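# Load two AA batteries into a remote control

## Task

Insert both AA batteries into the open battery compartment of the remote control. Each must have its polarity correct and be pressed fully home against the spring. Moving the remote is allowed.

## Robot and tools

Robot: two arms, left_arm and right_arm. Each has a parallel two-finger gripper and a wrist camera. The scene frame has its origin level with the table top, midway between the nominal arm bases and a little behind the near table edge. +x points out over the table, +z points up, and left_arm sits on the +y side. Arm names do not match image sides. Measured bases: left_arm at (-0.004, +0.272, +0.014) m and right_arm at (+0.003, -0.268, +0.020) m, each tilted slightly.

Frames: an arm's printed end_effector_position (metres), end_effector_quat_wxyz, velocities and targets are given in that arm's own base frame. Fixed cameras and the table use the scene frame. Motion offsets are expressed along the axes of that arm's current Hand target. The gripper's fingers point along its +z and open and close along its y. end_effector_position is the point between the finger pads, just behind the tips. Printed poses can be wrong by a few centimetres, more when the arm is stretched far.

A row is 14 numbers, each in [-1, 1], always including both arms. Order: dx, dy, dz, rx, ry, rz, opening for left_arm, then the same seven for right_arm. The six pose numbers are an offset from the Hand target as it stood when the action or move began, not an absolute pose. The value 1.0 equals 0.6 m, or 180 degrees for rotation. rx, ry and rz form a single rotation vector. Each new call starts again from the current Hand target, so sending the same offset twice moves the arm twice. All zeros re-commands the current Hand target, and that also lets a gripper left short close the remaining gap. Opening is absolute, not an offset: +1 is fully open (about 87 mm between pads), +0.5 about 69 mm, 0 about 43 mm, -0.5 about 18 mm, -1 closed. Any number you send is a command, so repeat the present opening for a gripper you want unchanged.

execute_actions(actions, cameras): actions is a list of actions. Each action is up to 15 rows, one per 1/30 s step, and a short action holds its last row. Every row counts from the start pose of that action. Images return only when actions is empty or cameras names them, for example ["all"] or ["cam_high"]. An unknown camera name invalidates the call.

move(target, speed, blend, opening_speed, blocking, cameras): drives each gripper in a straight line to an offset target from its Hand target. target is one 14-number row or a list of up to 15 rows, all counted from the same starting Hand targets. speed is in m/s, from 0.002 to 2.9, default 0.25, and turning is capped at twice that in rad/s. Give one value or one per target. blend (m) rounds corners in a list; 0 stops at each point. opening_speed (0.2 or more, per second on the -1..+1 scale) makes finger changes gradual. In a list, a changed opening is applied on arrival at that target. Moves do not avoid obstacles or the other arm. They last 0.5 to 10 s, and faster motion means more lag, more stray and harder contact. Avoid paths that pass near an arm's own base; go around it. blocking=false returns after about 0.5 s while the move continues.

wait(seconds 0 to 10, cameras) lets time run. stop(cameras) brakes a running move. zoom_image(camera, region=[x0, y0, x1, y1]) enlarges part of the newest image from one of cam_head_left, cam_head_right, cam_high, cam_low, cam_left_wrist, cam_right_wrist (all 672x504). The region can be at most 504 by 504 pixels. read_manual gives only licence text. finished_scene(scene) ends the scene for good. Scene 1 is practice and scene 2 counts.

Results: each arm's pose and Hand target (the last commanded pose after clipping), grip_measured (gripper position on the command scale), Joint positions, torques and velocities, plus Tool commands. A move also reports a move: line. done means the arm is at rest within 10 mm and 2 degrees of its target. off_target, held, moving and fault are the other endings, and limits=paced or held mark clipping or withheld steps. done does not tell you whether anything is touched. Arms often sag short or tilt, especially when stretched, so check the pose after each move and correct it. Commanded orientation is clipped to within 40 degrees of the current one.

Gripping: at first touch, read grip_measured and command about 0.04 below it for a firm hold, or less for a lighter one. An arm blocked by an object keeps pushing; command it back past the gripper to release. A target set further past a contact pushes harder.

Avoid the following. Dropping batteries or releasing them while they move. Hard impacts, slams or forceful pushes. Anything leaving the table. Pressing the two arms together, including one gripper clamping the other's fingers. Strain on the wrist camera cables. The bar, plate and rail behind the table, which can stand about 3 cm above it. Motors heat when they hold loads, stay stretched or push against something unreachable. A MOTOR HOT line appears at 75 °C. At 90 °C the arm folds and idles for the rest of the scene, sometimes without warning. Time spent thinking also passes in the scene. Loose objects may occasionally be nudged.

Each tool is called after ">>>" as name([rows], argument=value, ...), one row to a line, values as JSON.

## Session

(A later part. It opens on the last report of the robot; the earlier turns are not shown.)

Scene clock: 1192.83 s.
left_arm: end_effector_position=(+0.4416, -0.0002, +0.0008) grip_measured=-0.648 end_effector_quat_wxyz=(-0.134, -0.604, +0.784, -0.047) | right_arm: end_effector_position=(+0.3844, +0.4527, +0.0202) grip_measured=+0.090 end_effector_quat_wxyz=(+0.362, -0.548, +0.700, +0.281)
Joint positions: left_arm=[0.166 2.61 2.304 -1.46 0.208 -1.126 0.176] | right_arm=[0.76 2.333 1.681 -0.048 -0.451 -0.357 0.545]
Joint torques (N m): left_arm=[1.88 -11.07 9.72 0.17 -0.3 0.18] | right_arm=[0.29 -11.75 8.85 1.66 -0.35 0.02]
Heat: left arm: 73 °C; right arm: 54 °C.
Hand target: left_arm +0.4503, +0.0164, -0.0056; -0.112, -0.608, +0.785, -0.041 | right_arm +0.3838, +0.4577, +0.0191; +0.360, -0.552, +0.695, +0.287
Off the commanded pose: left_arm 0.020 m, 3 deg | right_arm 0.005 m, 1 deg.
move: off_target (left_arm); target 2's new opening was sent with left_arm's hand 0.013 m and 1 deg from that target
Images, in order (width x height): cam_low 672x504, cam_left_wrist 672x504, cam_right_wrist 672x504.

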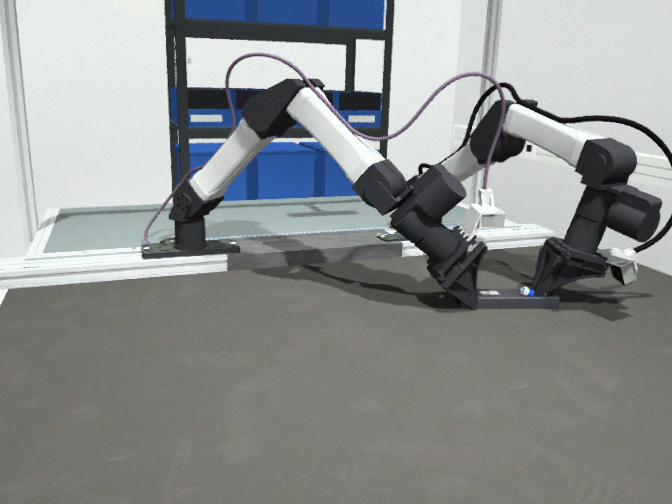

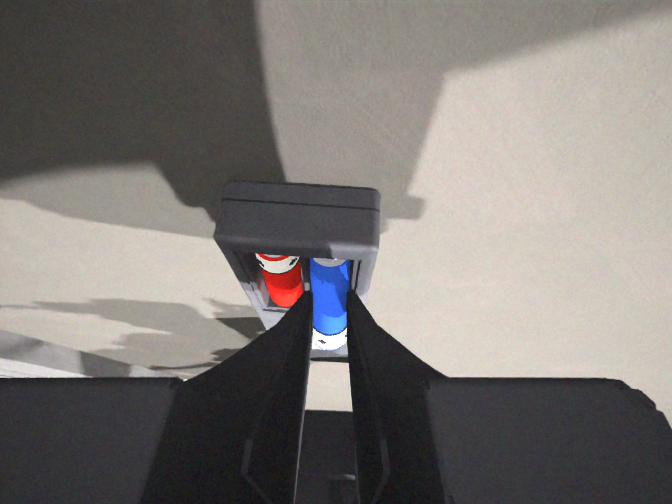

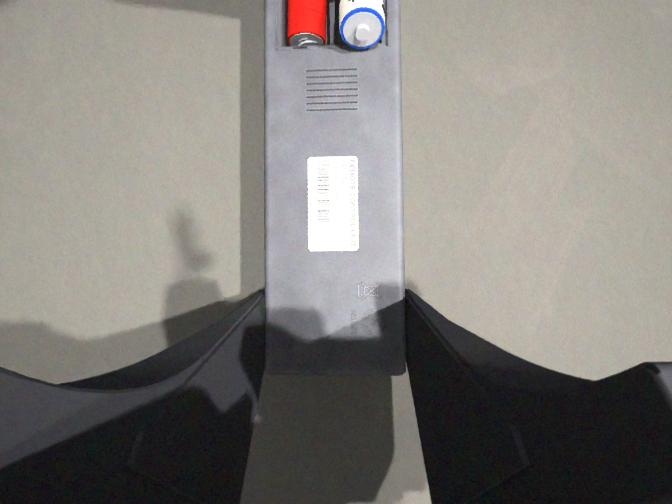

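>>> move(target=[-0.03,0.006,-0.01,0,0,0,-0.76,0,0,0,0,0,0,0.03], speed=0.06, cameras=["cam_low","cam_right_wrist"])

>>> zoom_image(camera="cam_low", region=[490, 240, 590, 310])

>>> zoom_image(camera="cam_right_wrist", region=[250, 0, 430, 120])

Scene clock: 1198.60 s.
left_arm: end_effector_position=(+0.4438, +0.0266, -0.0010) grip_measured=-0.760 end_effector_quat_wxyz=(-0.132, -0.610, +0.780, -0.044) | right_arm: end_effector_position=(+0.3841, +0.4534, +0.0205) grip_measured=+0.090 end_effector_quat_wxyz=(+0.363, -0.549, +0.699, +0.282)
Joint positions: left_arm=[0.217 2.661 2.397 -1.51 0.192 -1.089 0.12] | right_arm=[0.76 2.333 1.681 -0.046 -0.453 -0.357 0.545]
Joint torques (N m): left_arm=[0.59 -11.64 10.24 0.12 -0.23 0.18] | right_arm=[0.23 -11.74 8.87 1.64 -0.33 0.02]
Heat: left arm: 73 °C; right arm: 54 °C.
Hand target: left_arm +0.4517, +0.0355, -0.0035; -0.112, -0.608, +0.785, -0.041 | right_arm +0.3838, +0.4578, +0.0191; +0.361, -0.552, +0.695, +0.287
Off the commanded pose: left_arm 0.012 m, 2 deg | right_arm 0.005 m, 1 deg.
move: off_target (left_arm)
Images, in order (width x height): cam_low 672x504, cam_right_wrist 672x504.

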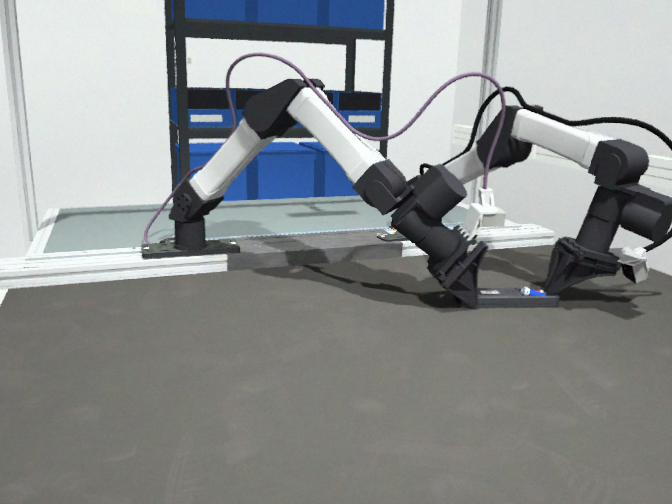

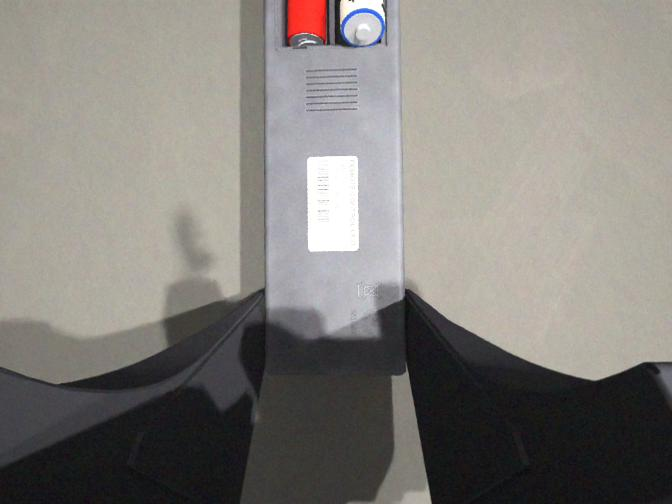

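Scaled by 5.040 from the camera's 672x504 image, which has a finer 960x720 frame.

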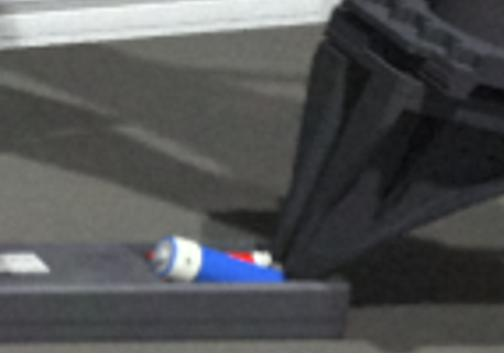

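Scaled by 2.800 from the camera's 672x504 image, which has a finer 960x720 frame.

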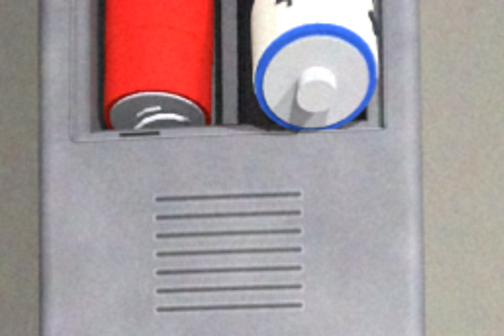

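>>> move([
  [0,0,-0.055,0,0,0,-0.5,0,0,0,0,0,0,0.03],
  [0.09,-0.002,-0.05,0,-0.05,0,-0.92,0,0,0,0,0,0,0.03],
], speed=0.1, cameras=["cam_low","cam_right_wrist","cam_left_wrist"])

>>> zoom_image(camera="cam_low", region=[490, 240, 590, 310])

>>> zoom_image(camera="cam_right_wrist", region=[250, 0, 430, 120])

>>> zoom_image(camera="cam_left_wrist", region=[190, 170, 400, 370])

Scene clock: 1209.87 s.
left_arm: end_effector_position=(+0.4347, -0.0132, +0.0161) grip_measured=-0.920 end_effector_quat_wxyz=(-0.086, -0.604, +0.792, +0.021) | right_arm: end_effector_position=(+0.3840, +0.4533, +0.0205) grip_measured=+0.090 end_effector_quat_wxyz=(+0.362, -0.549, +0.699, +0.282)
Joint positions: left_arm=[0.082 2.526 2.251 -1.464 0.057 -1.217 0.04] | right_arm=[0.76 2.333 1.681 -0.047 -0.453 -0.357 0.545]
Joint torques (N m): left_arm=[0.08 -17.7 5.91 0.31 -0.22 -0.01] | right_arm=[0.24 -11.74 8.87 1.65 -0.33 0.02]
Heat: left arm: 73 °C; right arm: 54 °C.
Hand target: left_arm +0.4440, -0.0098, +0.0377; -0.050, -0.609, +0.791, +0.007 | right_arm +0.3838, +0.4578, +0.0191; +0.360, -0.552, +0.694, +0.287
Off the commanded pose: left_arm 0.024 m, 4 deg | right_arm 0.005 m, 1 deg.
move: off_target (left_arm); target 2's new opening was sent with left_arm's hand 0.024 m and 4 deg from that target
Images, in order (width x height): cam_low 672x504, cam_left_wrist 672x504, cam_right_wrist 672x504.

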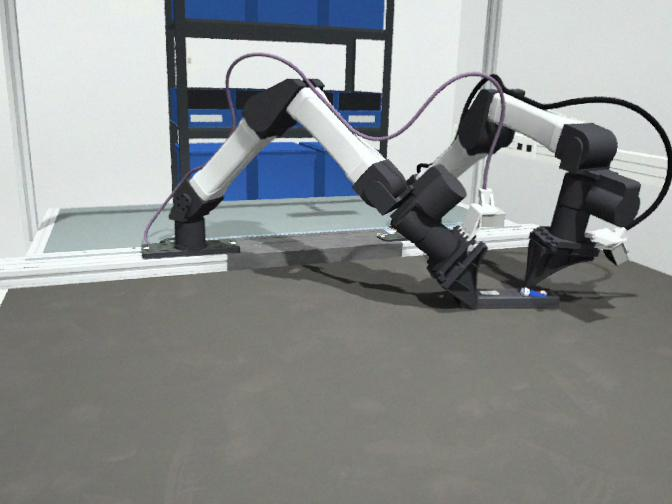

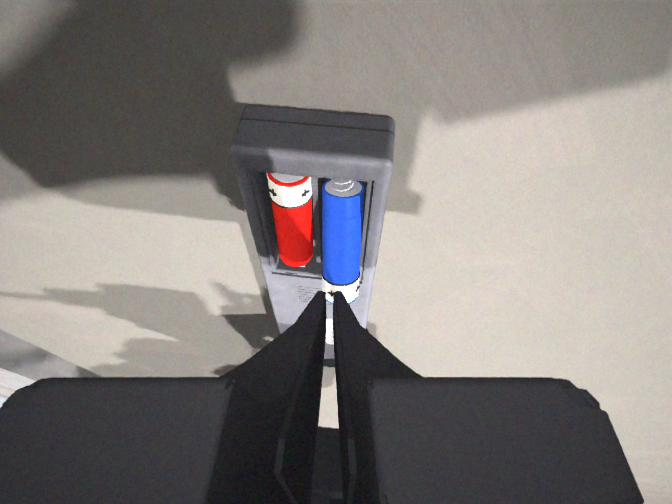

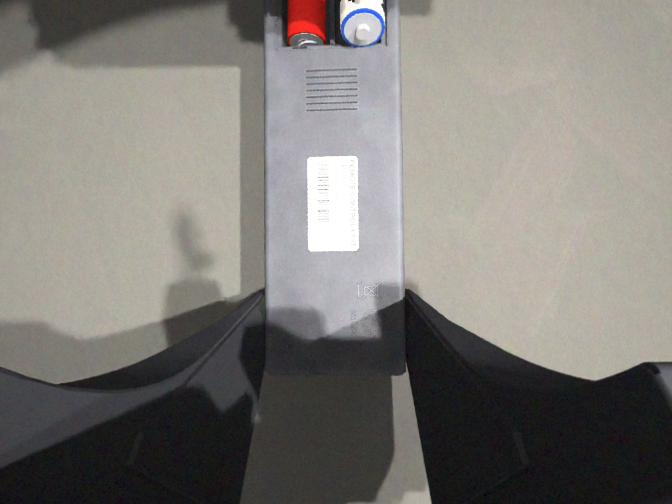

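Scaled by 5.040 from the camera's 672x504 image, which has a finer 960x720 frame.

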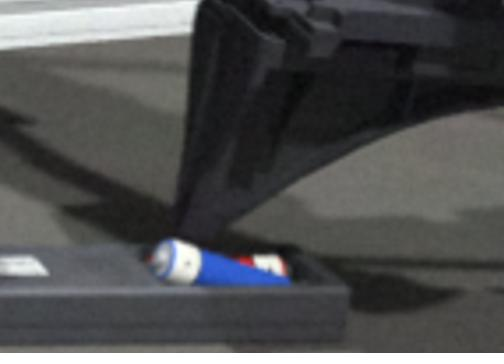

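Scaled by 2.800 from the camera's 672x504 image, which has a finer 960x720 frame.

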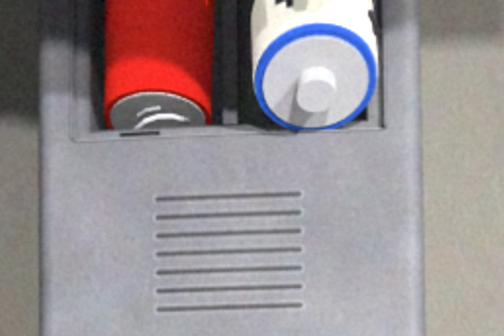

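Scaled by 2.400 from the camera's 672x504 image, which has a finer 960x720 frame.

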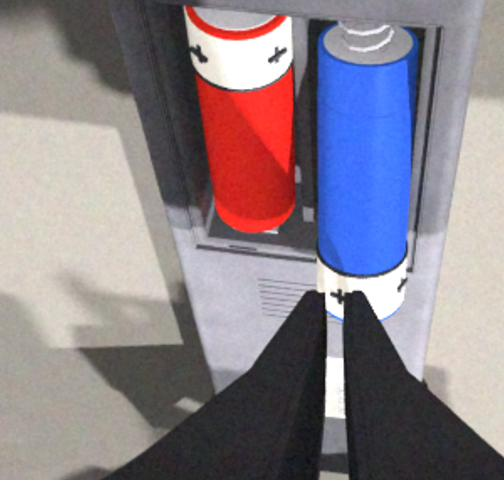

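>>> move([
  [0.0,-0.004,0.03,0,-0.02,0,-0.92,0,0,0,0,0,0,0.03],
  [0.006,0.0,0.08,0,-0.02,0,-0.92,0,0,0,0,0,0,0.03],
], speed=0.06, cameras=["cam_low","cam_right_wrist","cam_left_wrist"])

>>> zoom_image(camera="cam_low", region=[490, 240, 590, 310])

>>> zoom_image(camera="cam_right_wrist", region=[250, 0, 430, 120])

>>> zoom_image(camera="cam_left_wrist", region=[190, 170, 400, 370])

Scene clock: 1220.47 s.
left_arm: end_effector_position=(+0.4245, -0.0142, -0.0013) grip_measured=-0.921 end_effector_quat_wxyz=(-0.056, -0.605, +0.793, +0.038) | right_arm: end_effector_position=(+0.3840, +0.4533, +0.0205) grip_measured=+0.090 end_effector_quat_wxyz=(+0.362, -0.549, +0.699, +0.282)
Joint positions: left_arm=[0.06 2.436 2.033 -1.304 0 -1.244 0.04] | right_arm=[0.76 2.333 1.681 -0.047 -0.453 -0.357 0.545]
Joint torques (N m): left_arm=[-0.81 -12.41 4.25 0.96 -0.23 -0.09] | right_arm=[0.24 -11.74 8.87 1.64 -0.33 0.02]
Heat: left arm: 77 °C; right arm: 54 °C. Fold the left arm in close to its base, or ease its load, before you think long.
Hand target: left_arm +0.4389, -0.0158, -0.0097; -0.026, -0.609, +0.792, +0.026 | right_arm +0.3838, +0.4578, +0.0191; +0.360, -0.552, +0.695, +0.287
Off the commanded pose: left_arm 0.017 m, 4 deg | right_arm 0.005 m, 1 deg.
MOTOR HOT: joint 2 (shoulder) of the left arm reports 77 °C; the controller's stop level is 90 °C. To cool a motor, set the load down, stop pushing, or move to a pose that needs little force.
move: off_target (left_arm)
Images, in order (width x height): cam_low 672x504, cam_left_wrist 672x504, cam_right_wrist 672x504.

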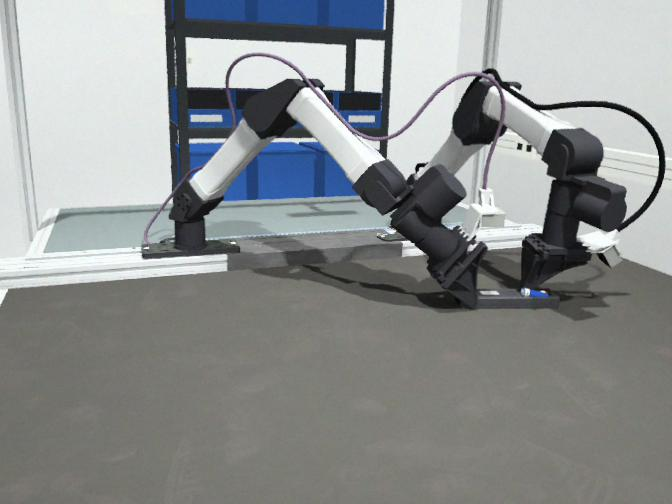

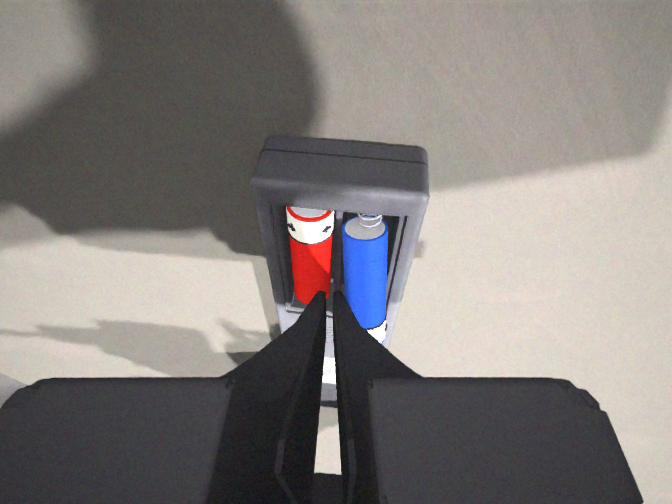

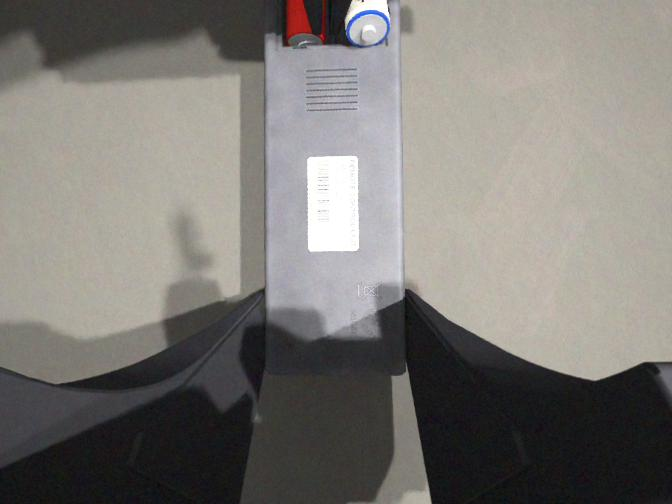

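Scaled by 5.040 from the camera's 672x504 image, which has a finer 960x720 frame.

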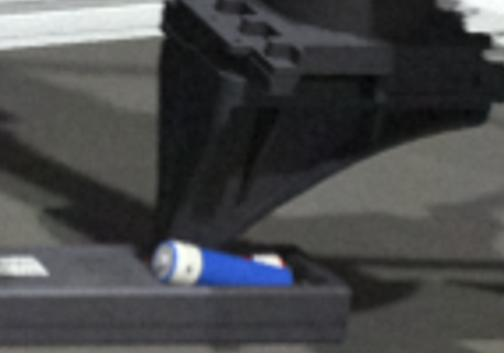

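Scaled by 2.800 from the camera's 672x504 image, which has a finer 960x720 frame.

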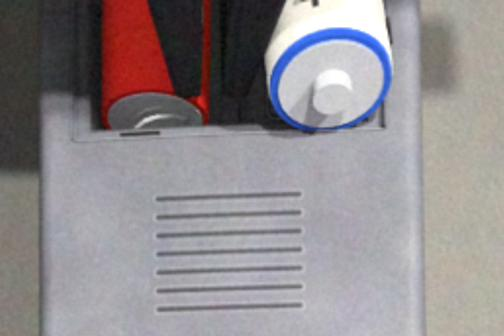

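Scaled by 2.400 from the camera's 672x504 image, which has a finer 960x720 frame.

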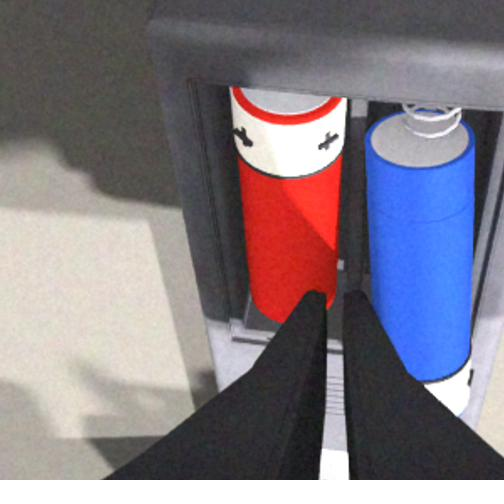

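>>> move([
  [0.0,0,-0.05,0,0.0,0,-0.92,0,0,0,0,0,0,0.03],
  [0.0,0.01,-0.18,0,0,0,-0.92,0,0,0,0,0,0,0.03],
  [-0.08,0.35,-0.22,0,0,0,-0.4,0,0,0,0,0,0,0.03],
], speed=0.25)

>>> wait(seconds=10, cameras=["cam_right_wrist","cam_low"])

>>> zoom_image(camera="cam_right_wrist", region=[250, 0, 430, 120])

>>> zoom_image(camera="cam_low", region=[490, 240, 590, 310])

>>> wait(seconds=10)

>>> wait(seconds=10)

>>> wait(seconds=10)

Scene clock: 1231.67 s.
left_arm: end_effector_position=(+0.2585, +0.0807, +0.1334) grip_measured=-0.400 end_effector_quat_wxyz=(-0.042, -0.611, +0.790, +0.027) | right_arm: end_effector_position=(+0.3840, +0.4533, +0.0205) grip_measured=+0.090 end_effector_quat_wxyz=(+0.362, -0.549, +0.699, +0.282)
Joint positions: left_arm=[0.404 1.747 1.534 -1.453 -0.032 -0.913 0.3] | right_arm=[0.76 2.333 1.681 -0.047 -0.453 -0.357 0.545]
Joint torques (N m): left_arm=[0.29 -9.29 5.75 0.39 -0.22 0.13] | right_arm=[0.24 -11.74 8.87 1.65 -0.33 0.02]
Heat: left arm: 77 °C; right arm: 54 °C. Fold the left arm in close to its base, or ease its load, before you think long.
Hand target: left_arm +0.2584, +0.0834, +0.1366; -0.026, -0.609, +0.792, +0.026 | right_arm +0.3838, +0.4578, +0.0191; +0.360, -0.552, +0.695, +0.287
Off the commanded pose: left_arm 0.004 m, 2 deg | right_arm 0.005 m, 1 deg.
MOTOR HOT: still on. Joint 2 (shoulder) of the left arm reports 77 °C.
move: done

Scene clock: 1241.67 s.
left_arm: end_effector_position=(+0.2585, +0.0807, +0.1334) grip_measured=-0.400 end_effector_quat_wxyz=(-0.042, -0.611, +0.790, +0.027) | right_arm: end_effector_position=(+0.3840, +0.4533, +0.0205) grip_measured=+0.090 end_effector_quat_wxyz=(+0.362, -0.549, +0.699, +0.282)
Joint positions: left_arm=[0.404 1.747 1.534 -1.453 -0.032 -0.913 0.3] | right_arm=[0.76 2.333 1.681 -0.047 -0.453 -0.357 0.545]
Joint torques (N m): left_arm=[0.4 -9.17 5.74 0.39 -0.15 0.19] | right_arm=[0.24 -11.74 8.87 1.64 -0.34 0.02]
Heat: left arm: 74 °C; right arm: 54 °C. Fold the left arm in close to its base, or ease its load, before you think long.
Hand target: left_arm +0.2584, +0.0834, +0.1366; -0.026, -0.609, +0.792, +0.026 | right_arm +0.3838, +0.4578, +0.0191; +0.360, -0.552, +0.695, +0.287
Tool commands: left_gripper/opening=-0.4 right_gripper/opening=+0.03
Off the commanded pose: left_arm 0.004 m, 2 deg | right_arm 0.005 m, 1 deg.
MOTOR HOT: still on. Joint 2 (shoulder) of the left arm reports 74 °C.
wait: 10.00 s; at rest by 0.17 s
Images, in order (width x height): cam_low 672x504, cam_right_wrist 672x504.

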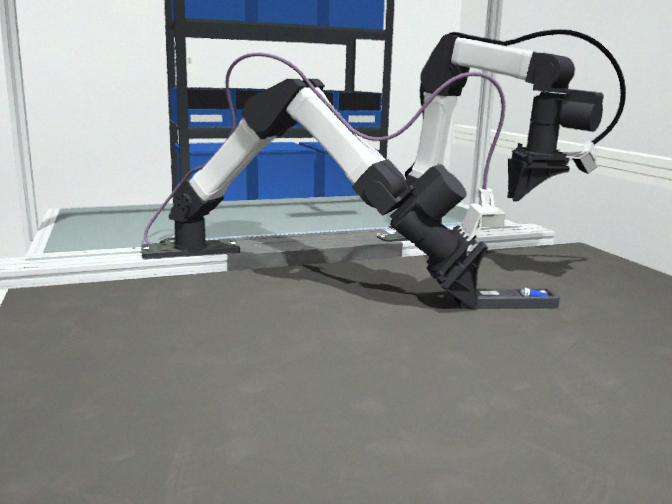

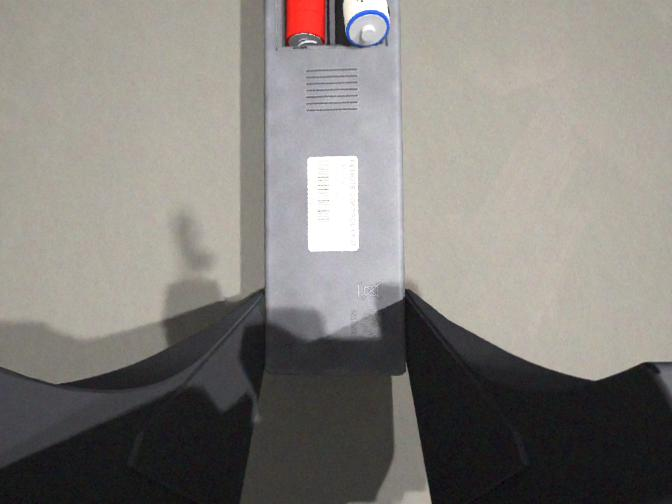

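Scaled by 2.800 from the camera's 672x504 image, which has a finer 960x720 frame.

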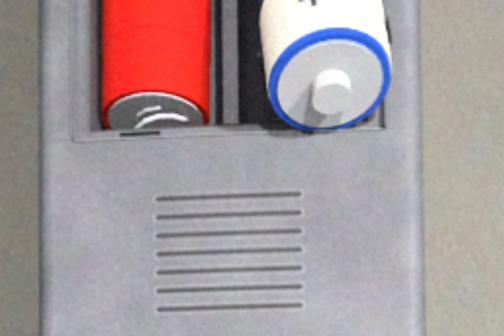

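Scaled by 5.040 from the camera's 672x504 image, which has a finer 960x720 frame.

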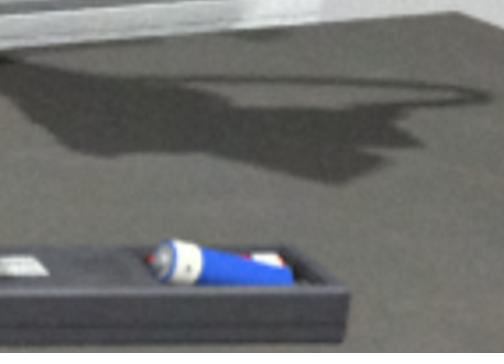

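Scene clock: 1251.67 s.
left_arm: end_effector_position=(+0.2585, +0.0807, +0.1334) grip_measured=-0.400 end_effector_quat_wxyz=(-0.042, -0.611, +0.790, +0.027) | right_arm: end_effector_position=(+0.3840, +0.4533, +0.0205) grip_measured=+0.090 end_effector_quat_wxyz=(+0.362, -0.549, +0.699, +0.282)
Joint positions: left_arm=[0.404 1.747 1.534 -1.453 -0.032 -0.913 0.3] | right_arm=[0.76 2.333 1.681 -0.047 -0.453 -0.357 0.545]
Joint torques (N m): left_arm=[0.29 -9.29 5.75 0.41 -0.17 0.16] | right_arm=[0.25 -11.74 8.85 1.64 -0.33 0.02]
Heat: left arm: 72 °C; right arm: 54 °C. Fold the left arm in close to its base, or ease its load, before you think long.
Hand target: left_arm +0.2584, +0.0834, +0.1366; -0.026, -0.609, +0.792, +0.026 | right_arm +0.3838, +0.4578, +0.0191; +0.360, -0.552, +0.695, +0.287
Tool commands: left_gripper/opening=-0.4 right_gripper/opening=+0.03
Off the commanded pose: left_arm 0.004 m, 2 deg | right_arm 0.005 m, 1 deg.
MOTOR HOT: still on. Joint 2 (shoulder) of the left arm reports 72 °C.
wait: 10.00 s; at rest by 0.17 s

Scene clock: 1261.67 s.
left_arm: end_effector_position=(+0.2585, +0.0807, +0.1334) grip_measured=-0.400 end_effector_quat_wxyz=(-0.042, -0.611, +0.790, +0.027) | right_arm: end_effector_position=(+0.3840, +0.4533, +0.0205) grip_measured=+0.090 end_effector_quat_wxyz=(+0.362, -0.549, +0.699, +0.282)
Joint positions: left_arm=[0.404 1.747 1.534 -1.453 -0.032 -0.913 0.3] | right_arm=[0.76 2.333 1.681 -0.047 -0.453 -0.357 0.545]
Joint torques (N m): left_arm=[0.39 -9.32 5.85 0.37 -0.19 0.18] | right_arm=[0.23 -11.74 8.87 1.65 -0.33 0.02]
Heat: left arm: 70 °C; right arm: 54 °C.
Hand target: left_arm +0.2584, +0.0834, +0.1366; -0.026, -0.609, +0.792, +0.026 | right_arm +0.3838, +0.4578, +0.0191; +0.360, -0.552, +0.695, +0.287
Tool commands: left_gripper/opening=-0.4 right_gripper/opening=+0.03
Off the commanded pose: left_arm 0.004 m, 2 deg | right_arm 0.005 m, 1 deg.
MOTOR HOT: cleared for the motors of the left arm.
wait: 10.00 s; at rest by 0.17 s

Scene clock: 1271.67 s.
left_arm: end_effector_position=(+0.2585, +0.0807, +0.1334) grip_measured=-0.400 end_effector_quat_wxyz=(-0.042, -0.611, +0.790, +0.027) | right_arm: end_effector_position=(+0.3840, +0.4533, +0.0205) grip_measured=+0.090 end_effector_quat_wxyz=(+0.362, -0.549, +0.699, +0.282)
Joint positions: left_arm=[0.404 1.747 1.534 -1.453 -0.032 -0.913 0.3] | right_arm=[0.76 2.333 1.681 -0.047 -0.453 -0.357 0.545]
Joint torques (N m): left_arm=[0.4 -9.18 5.91 0.43 -0.14 0.17] | right_arm=[0.24 -11.74 8.85 1.65 -0.33 0.02]
Heat: left arm: 68 °C; right arm: 55 °C.
Hand target: left_arm +0.2584, +0.0834, +0.1366; -0.026, -0.609, +0.792, +0.026 | right_arm +0.3838, +0.4578, +0.0191; +0.360, -0.552, +0.695, +0.287
Tool commands: left_gripper/opening=-0.4 right_gripper/opening=+0.03
Off the commanded pose: left_arm 0.004 m, 2 deg | right_arm 0.005 m, 1 deg.
wait: 10.00 s; at rest by 0.17 s

>>> wait(seconds=10)

>>> move([
  [0.078,-0.341,0.06,0,0.02,0,-0.3,0,0,0,0,0,0,0.03],
  [0.078,-0.341,0.165,0,0.025,0,-0.35,0,0,0,0,0,0,0.03],
], speed=0.2, cameras=["cam_low","cam_left_wrist","cam_right_wrist"])

>>> zoom_image(camera="cam_low", region=[490, 240, 590, 310])

>>> zoom_image(camera="cam_left_wrist", region=[190, 170, 400, 370])

Scene clock: 1290.53 s.
left_arm: end_effector_position=(+0.2585, +0.0807, +0.1334) grip_measured=-0.400 end_effector_quat_wxyz=(-0.042, -0.611, +0.790, +0.027) | right_arm: end_effector_position=(+0.3840, +0.4533, +0.0205) grip_measured=+0.090 end_effector_quat_wxyz=(+0.362, -0.549, +0.699, +0.282)
Joint positions: left_arm=[0.404 1.747 1.534 -1.453 -0.032 -0.913 0.3] | right_arm=[0.76 2.333 1.681 -0.047 -0.453 -0.357 0.545]
Joint torques (N m): left_arm=[0.44 -9.29 5.75 0.38 -0.18 0.2] | right_arm=[0.24 -11.74 8.87 1.65 -0.33 0.02]
Heat: left arm: 66 °C; right arm: 55 °C.
Hand target: left_arm +0.2584, +0.0834, +0.1366; -0.026, -0.609, +0.792, +0.026 | right_arm +0.3838, +0.4578, +0.0191; +0.360, -0.552, +0.695, +0.287
Tool commands: left_gripper/opening=-0.4 right_gripper/opening=+0.03
Off the commanded pose: left_arm 0.004 m, 2 deg | right_arm 0.005 m, 1 deg.
wait: 10.00 s; at rest from the start

Scene clock: 1293.73 s.
left_arm: end_effector_position=(+0.4314, -0.0163, +0.0250) grip_measured=-0.350 end_effector_quat_wxyz=(-0.063, -0.606, +0.793, +0.010) | right_arm: end_effector_position=(+0.3840, +0.4533, +0.0205) grip_measured=+0.090 end_effector_quat_wxyz=(+0.362, -0.549, +0.699, +0.282)
Joint positions: left_arm=[0.074 2.431 2.124 -1.381 0.052 -1.228 0.325] | right_arm=[0.76 2.333 1.681 -0.047 -0.453 -0.357 0.545]
Joint torques (N m): left_arm=[0.58 -11.97 6.48 0.38 -0.04 0.07] | right_arm=[0.25 -11.73 8.85 1.65 -0.34 0.02]
Heat: left arm: 66 °C; right arm: 55 °C.
Hand target: left_arm +0.4363, -0.0135, +0.0235; -0.057, -0.609, +0.791, +0.002 | right_arm +0.3838, +0.4578, +0.0191; +0.360, -0.552, +0.695, +0.287
Off the commanded pose: left_arm 0.006 m, 1 deg | right_arm 0.005 m, 1 deg.
move: done
Images, in order (width x height): cam_low 672x504, cam_left_wrist 672x504, cam_right_wrist 672x504.

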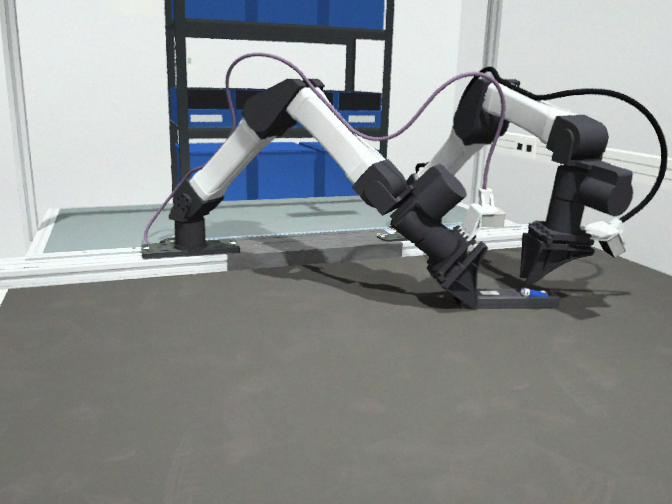

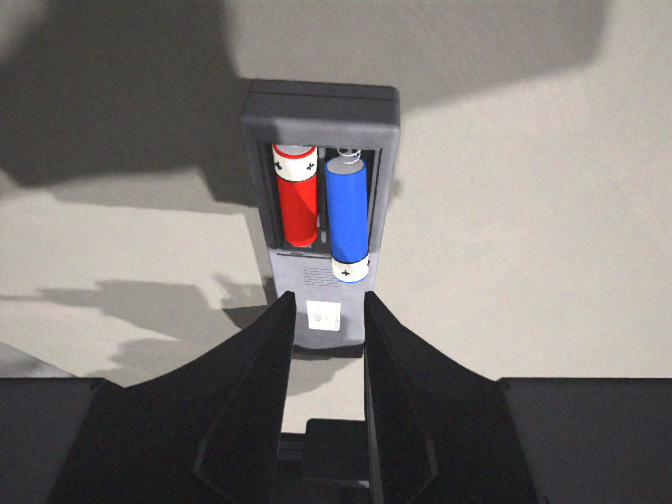

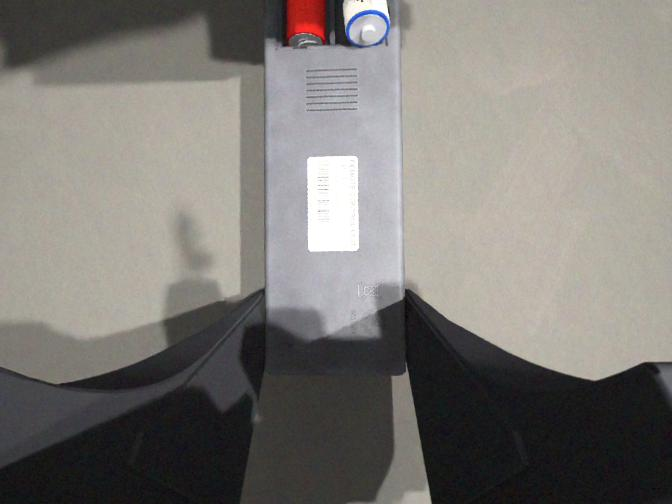

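Scaled by 5.040 from the camera's 672x504 image, which has a finer 960x720 frame.

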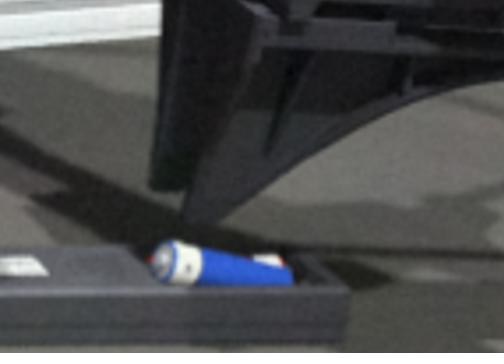

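Scaled by 2.400 from the camera's 672x504 image, which has a finer 960x720 frame.

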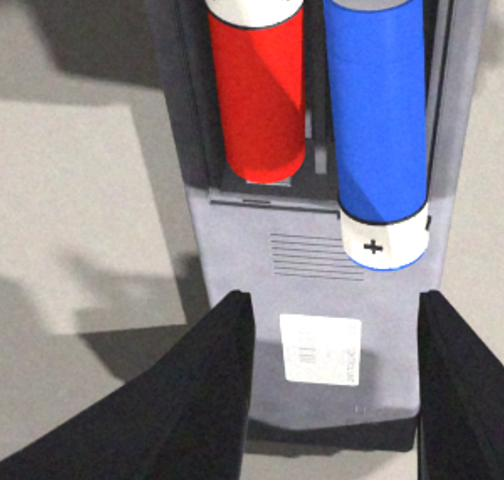

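>>> move([
  [0,-0.012,0.0,0,0,0,-0.38,0,0,0,0,0,0,0.03],
  [0,-0.011,0.036,0,0,0,-0.38,0,0,0,0,0,0,0.03],
], speed=0.1, cameras=["cam_low","cam_left_wrist","cam_right_wrist"])

>>> zoom_image(camera="cam_low", region=[490, 240, 590, 310])

>>> zoom_image(camera="cam_left_wrist", region=[190, 170, 400, 370])

>>> zoom_image(camera="cam_right_wrist", region=[250, 0, 430, 120])

Scene clock: 1303.53 s.
left_arm: end_effector_position=(+0.4369, -0.0161, +0.0062) grip_measured=-0.380 end_effector_quat_wxyz=(-0.060, -0.606, +0.793, +0.007) | right_arm: end_effector_position=(+0.3840, +0.4533, +0.0205) grip_measured=+0.090 end_effector_quat_wxyz=(+0.362, -0.549, +0.699, +0.282)
Joint positions: left_arm=[0.074 2.458 2.099 -1.321 0.053 -1.228 0.31] | right_arm=[0.76 2.333 1.681 -0.047 -0.453 -0.357 0.545]
Joint torques (N m): left_arm=[-0.09 -11.48 6.19 0.42 -0.09 0.01] | right_arm=[0.24 -11.74 8.85 1.65 -0.33 0.02]
Heat: left arm: 67 °C; right arm: 55 °C.
Hand target: left_arm +0.4406, -0.0166, +0.0016; -0.057, -0.609, +0.791, +0.002 | right_arm +0.3838, +0.4578, +0.0191; +0.360, -0.552, +0.695, +0.287
Off the commanded pose: left_arm 0.006 m, 1 deg | right_arm 0.005 m, 1 deg.
move: done
Images, in order (width x height): cam_low 672x504, cam_left_wrist 672x504, cam_right_wrist 672x504.

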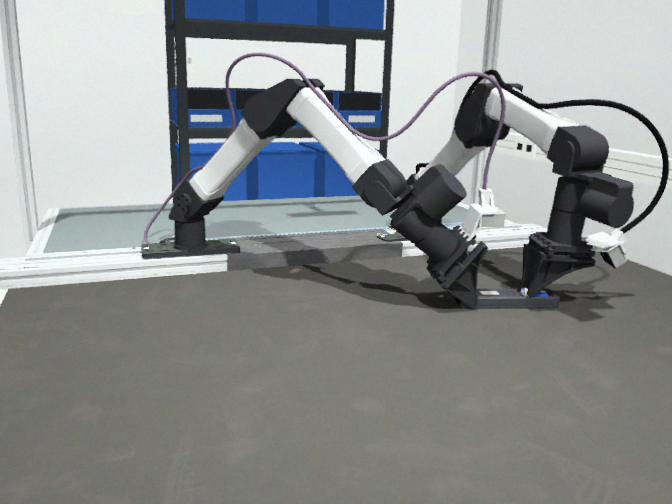

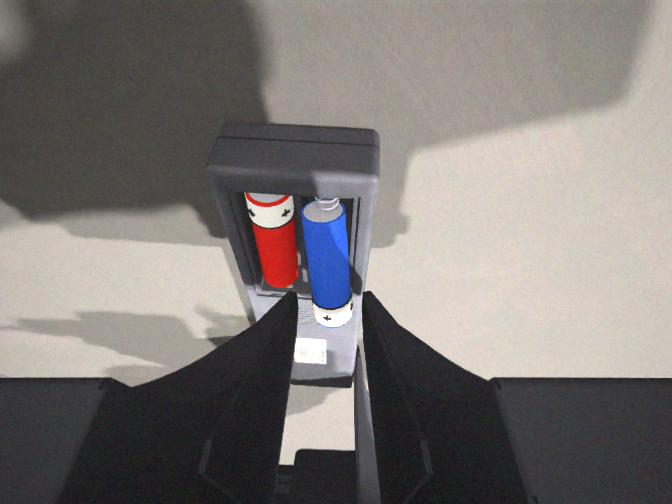

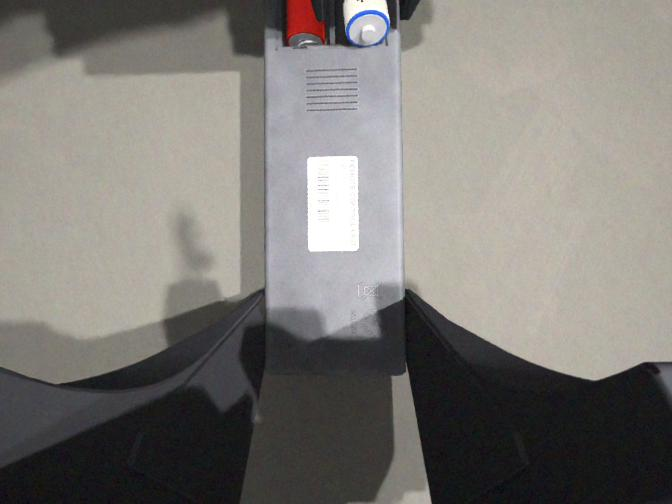

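Scaled by 5.040 from the camera's 672x504 image, which has a finer 960x720 frame.

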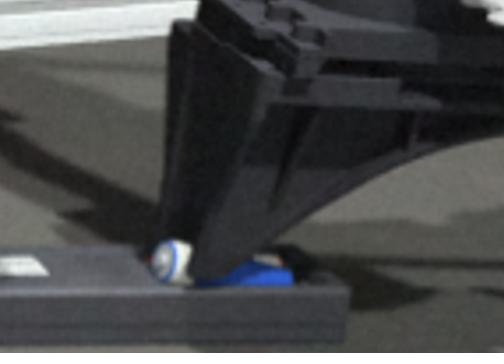

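Scaled by 2.400 from the camera's 672x504 image, which has a finer 960x720 frame.

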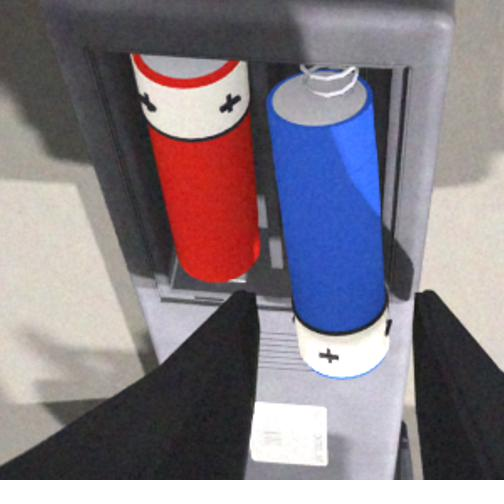

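Scaled by 2.800 from the camera's 672x504 image, which has a finer 960x720 frame.

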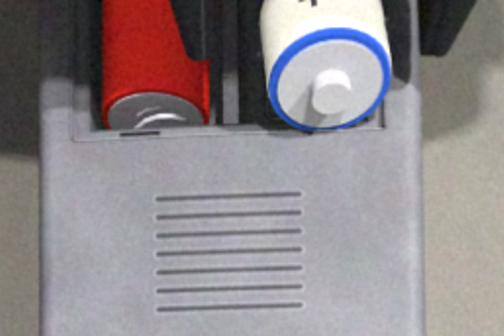

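>>> move([
  [0.008,0,0.008,0,0,0,-0.42,0,0,0,0,0,0,0.03],
  [0.008,0,0.008,0,0,0,-0.85,0,0,0,0,0,0,0.03],
  [-0.03,0.004,0.004,0,0,0,-0.85,0,0,0,0,0,0,0.03],
], speed=0.06, opening_speed=0.5, cameras=["cam_low","cam_left_wrist","cam_right_wrist"])

>>> zoom_image(camera="cam_low", region=[490, 240, 590, 310])

>>> zoom_image(camera="cam_left_wrist", region=[190, 170, 400, 370])

>>> zoom_image(camera="cam_right_wrist", region=[250, 0, 430, 120])

Scene clock: 1312.50 s.
left_arm: end_effector_position=(+0.4354, -0.0149, +0.0022) grip_measured=-0.621 end_effector_quat_wxyz=(-0.072, -0.606, +0.792, -0.007) | right_arm: end_effector_position=(+0.3840, +0.4533, +0.0205) grip_measured=+0.090 end_effector_quat_wxyz=(+0.362, -0.549, +0.699, +0.282)
Joint positions: left_arm=[0.091 2.461 2.08 -1.305 0.088 -1.211 0.19] | right_arm=[0.76 2.333 1.681 -0.047 -0.453 -0.357 0.545]
Joint torques (N m): left_arm=[1.92 -10.41 10.15 0.23 -0.38 0.21] | right_arm=[0.24 -11.75 8.87 1.65 -0.34 0.02]
Heat: left arm: 69 °C; right arm: 55 °C.
Hand target: left_arm +0.4427, +0.0011, -0.0021; -0.057, -0.609, +0.791, +0.002 | right_arm +0.3838, +0.4578, +0.0191; +0.360, -0.552, +0.695, +0.287
Off the commanded pose: left_arm 0.018 m, 2 deg | right_arm 0.005 m, 1 deg.
move: off_target (left_arm)
Images, in order (width x height): cam_low 672x504, cam_left_wrist 672x504, cam_right_wrist 672x504.

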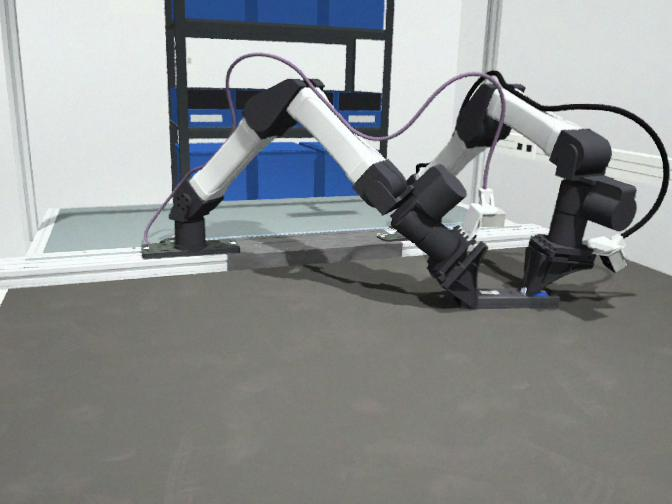

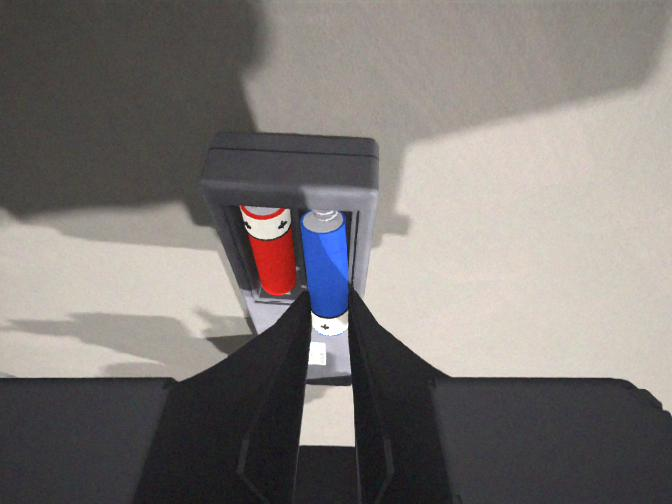

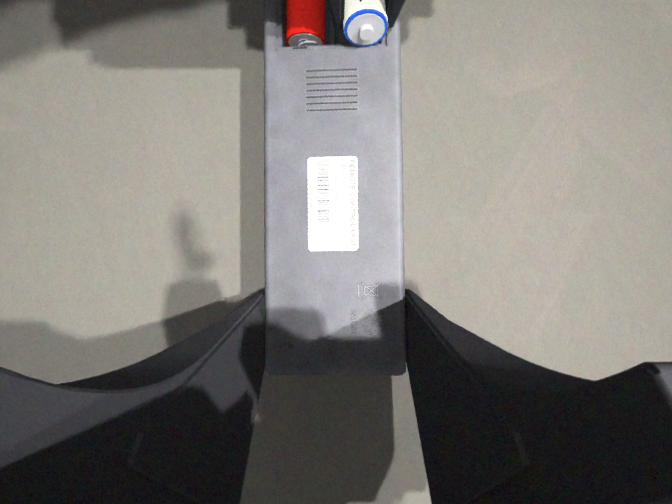

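Scaled by 5.040 from the camera's 672x504 image, which has a finer 960x720 frame.

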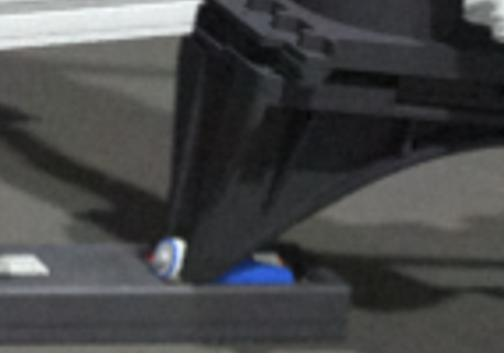

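Scaled by 2.400 from the camera's 672x504 image, which has a finer 960x720 frame.

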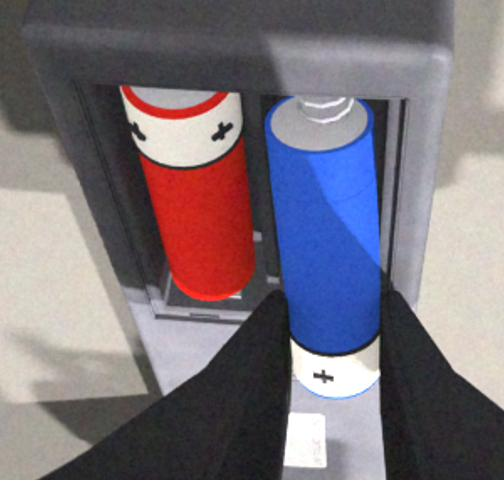

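Scaled by 2.800 from the camera's 672x504 image, which has a finer 960x720 frame.

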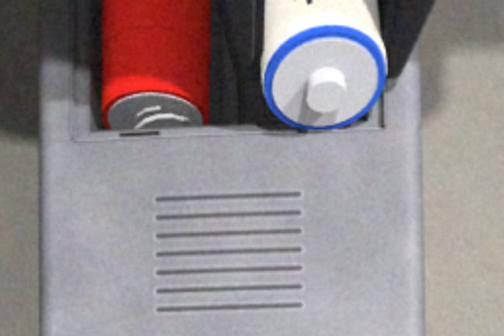

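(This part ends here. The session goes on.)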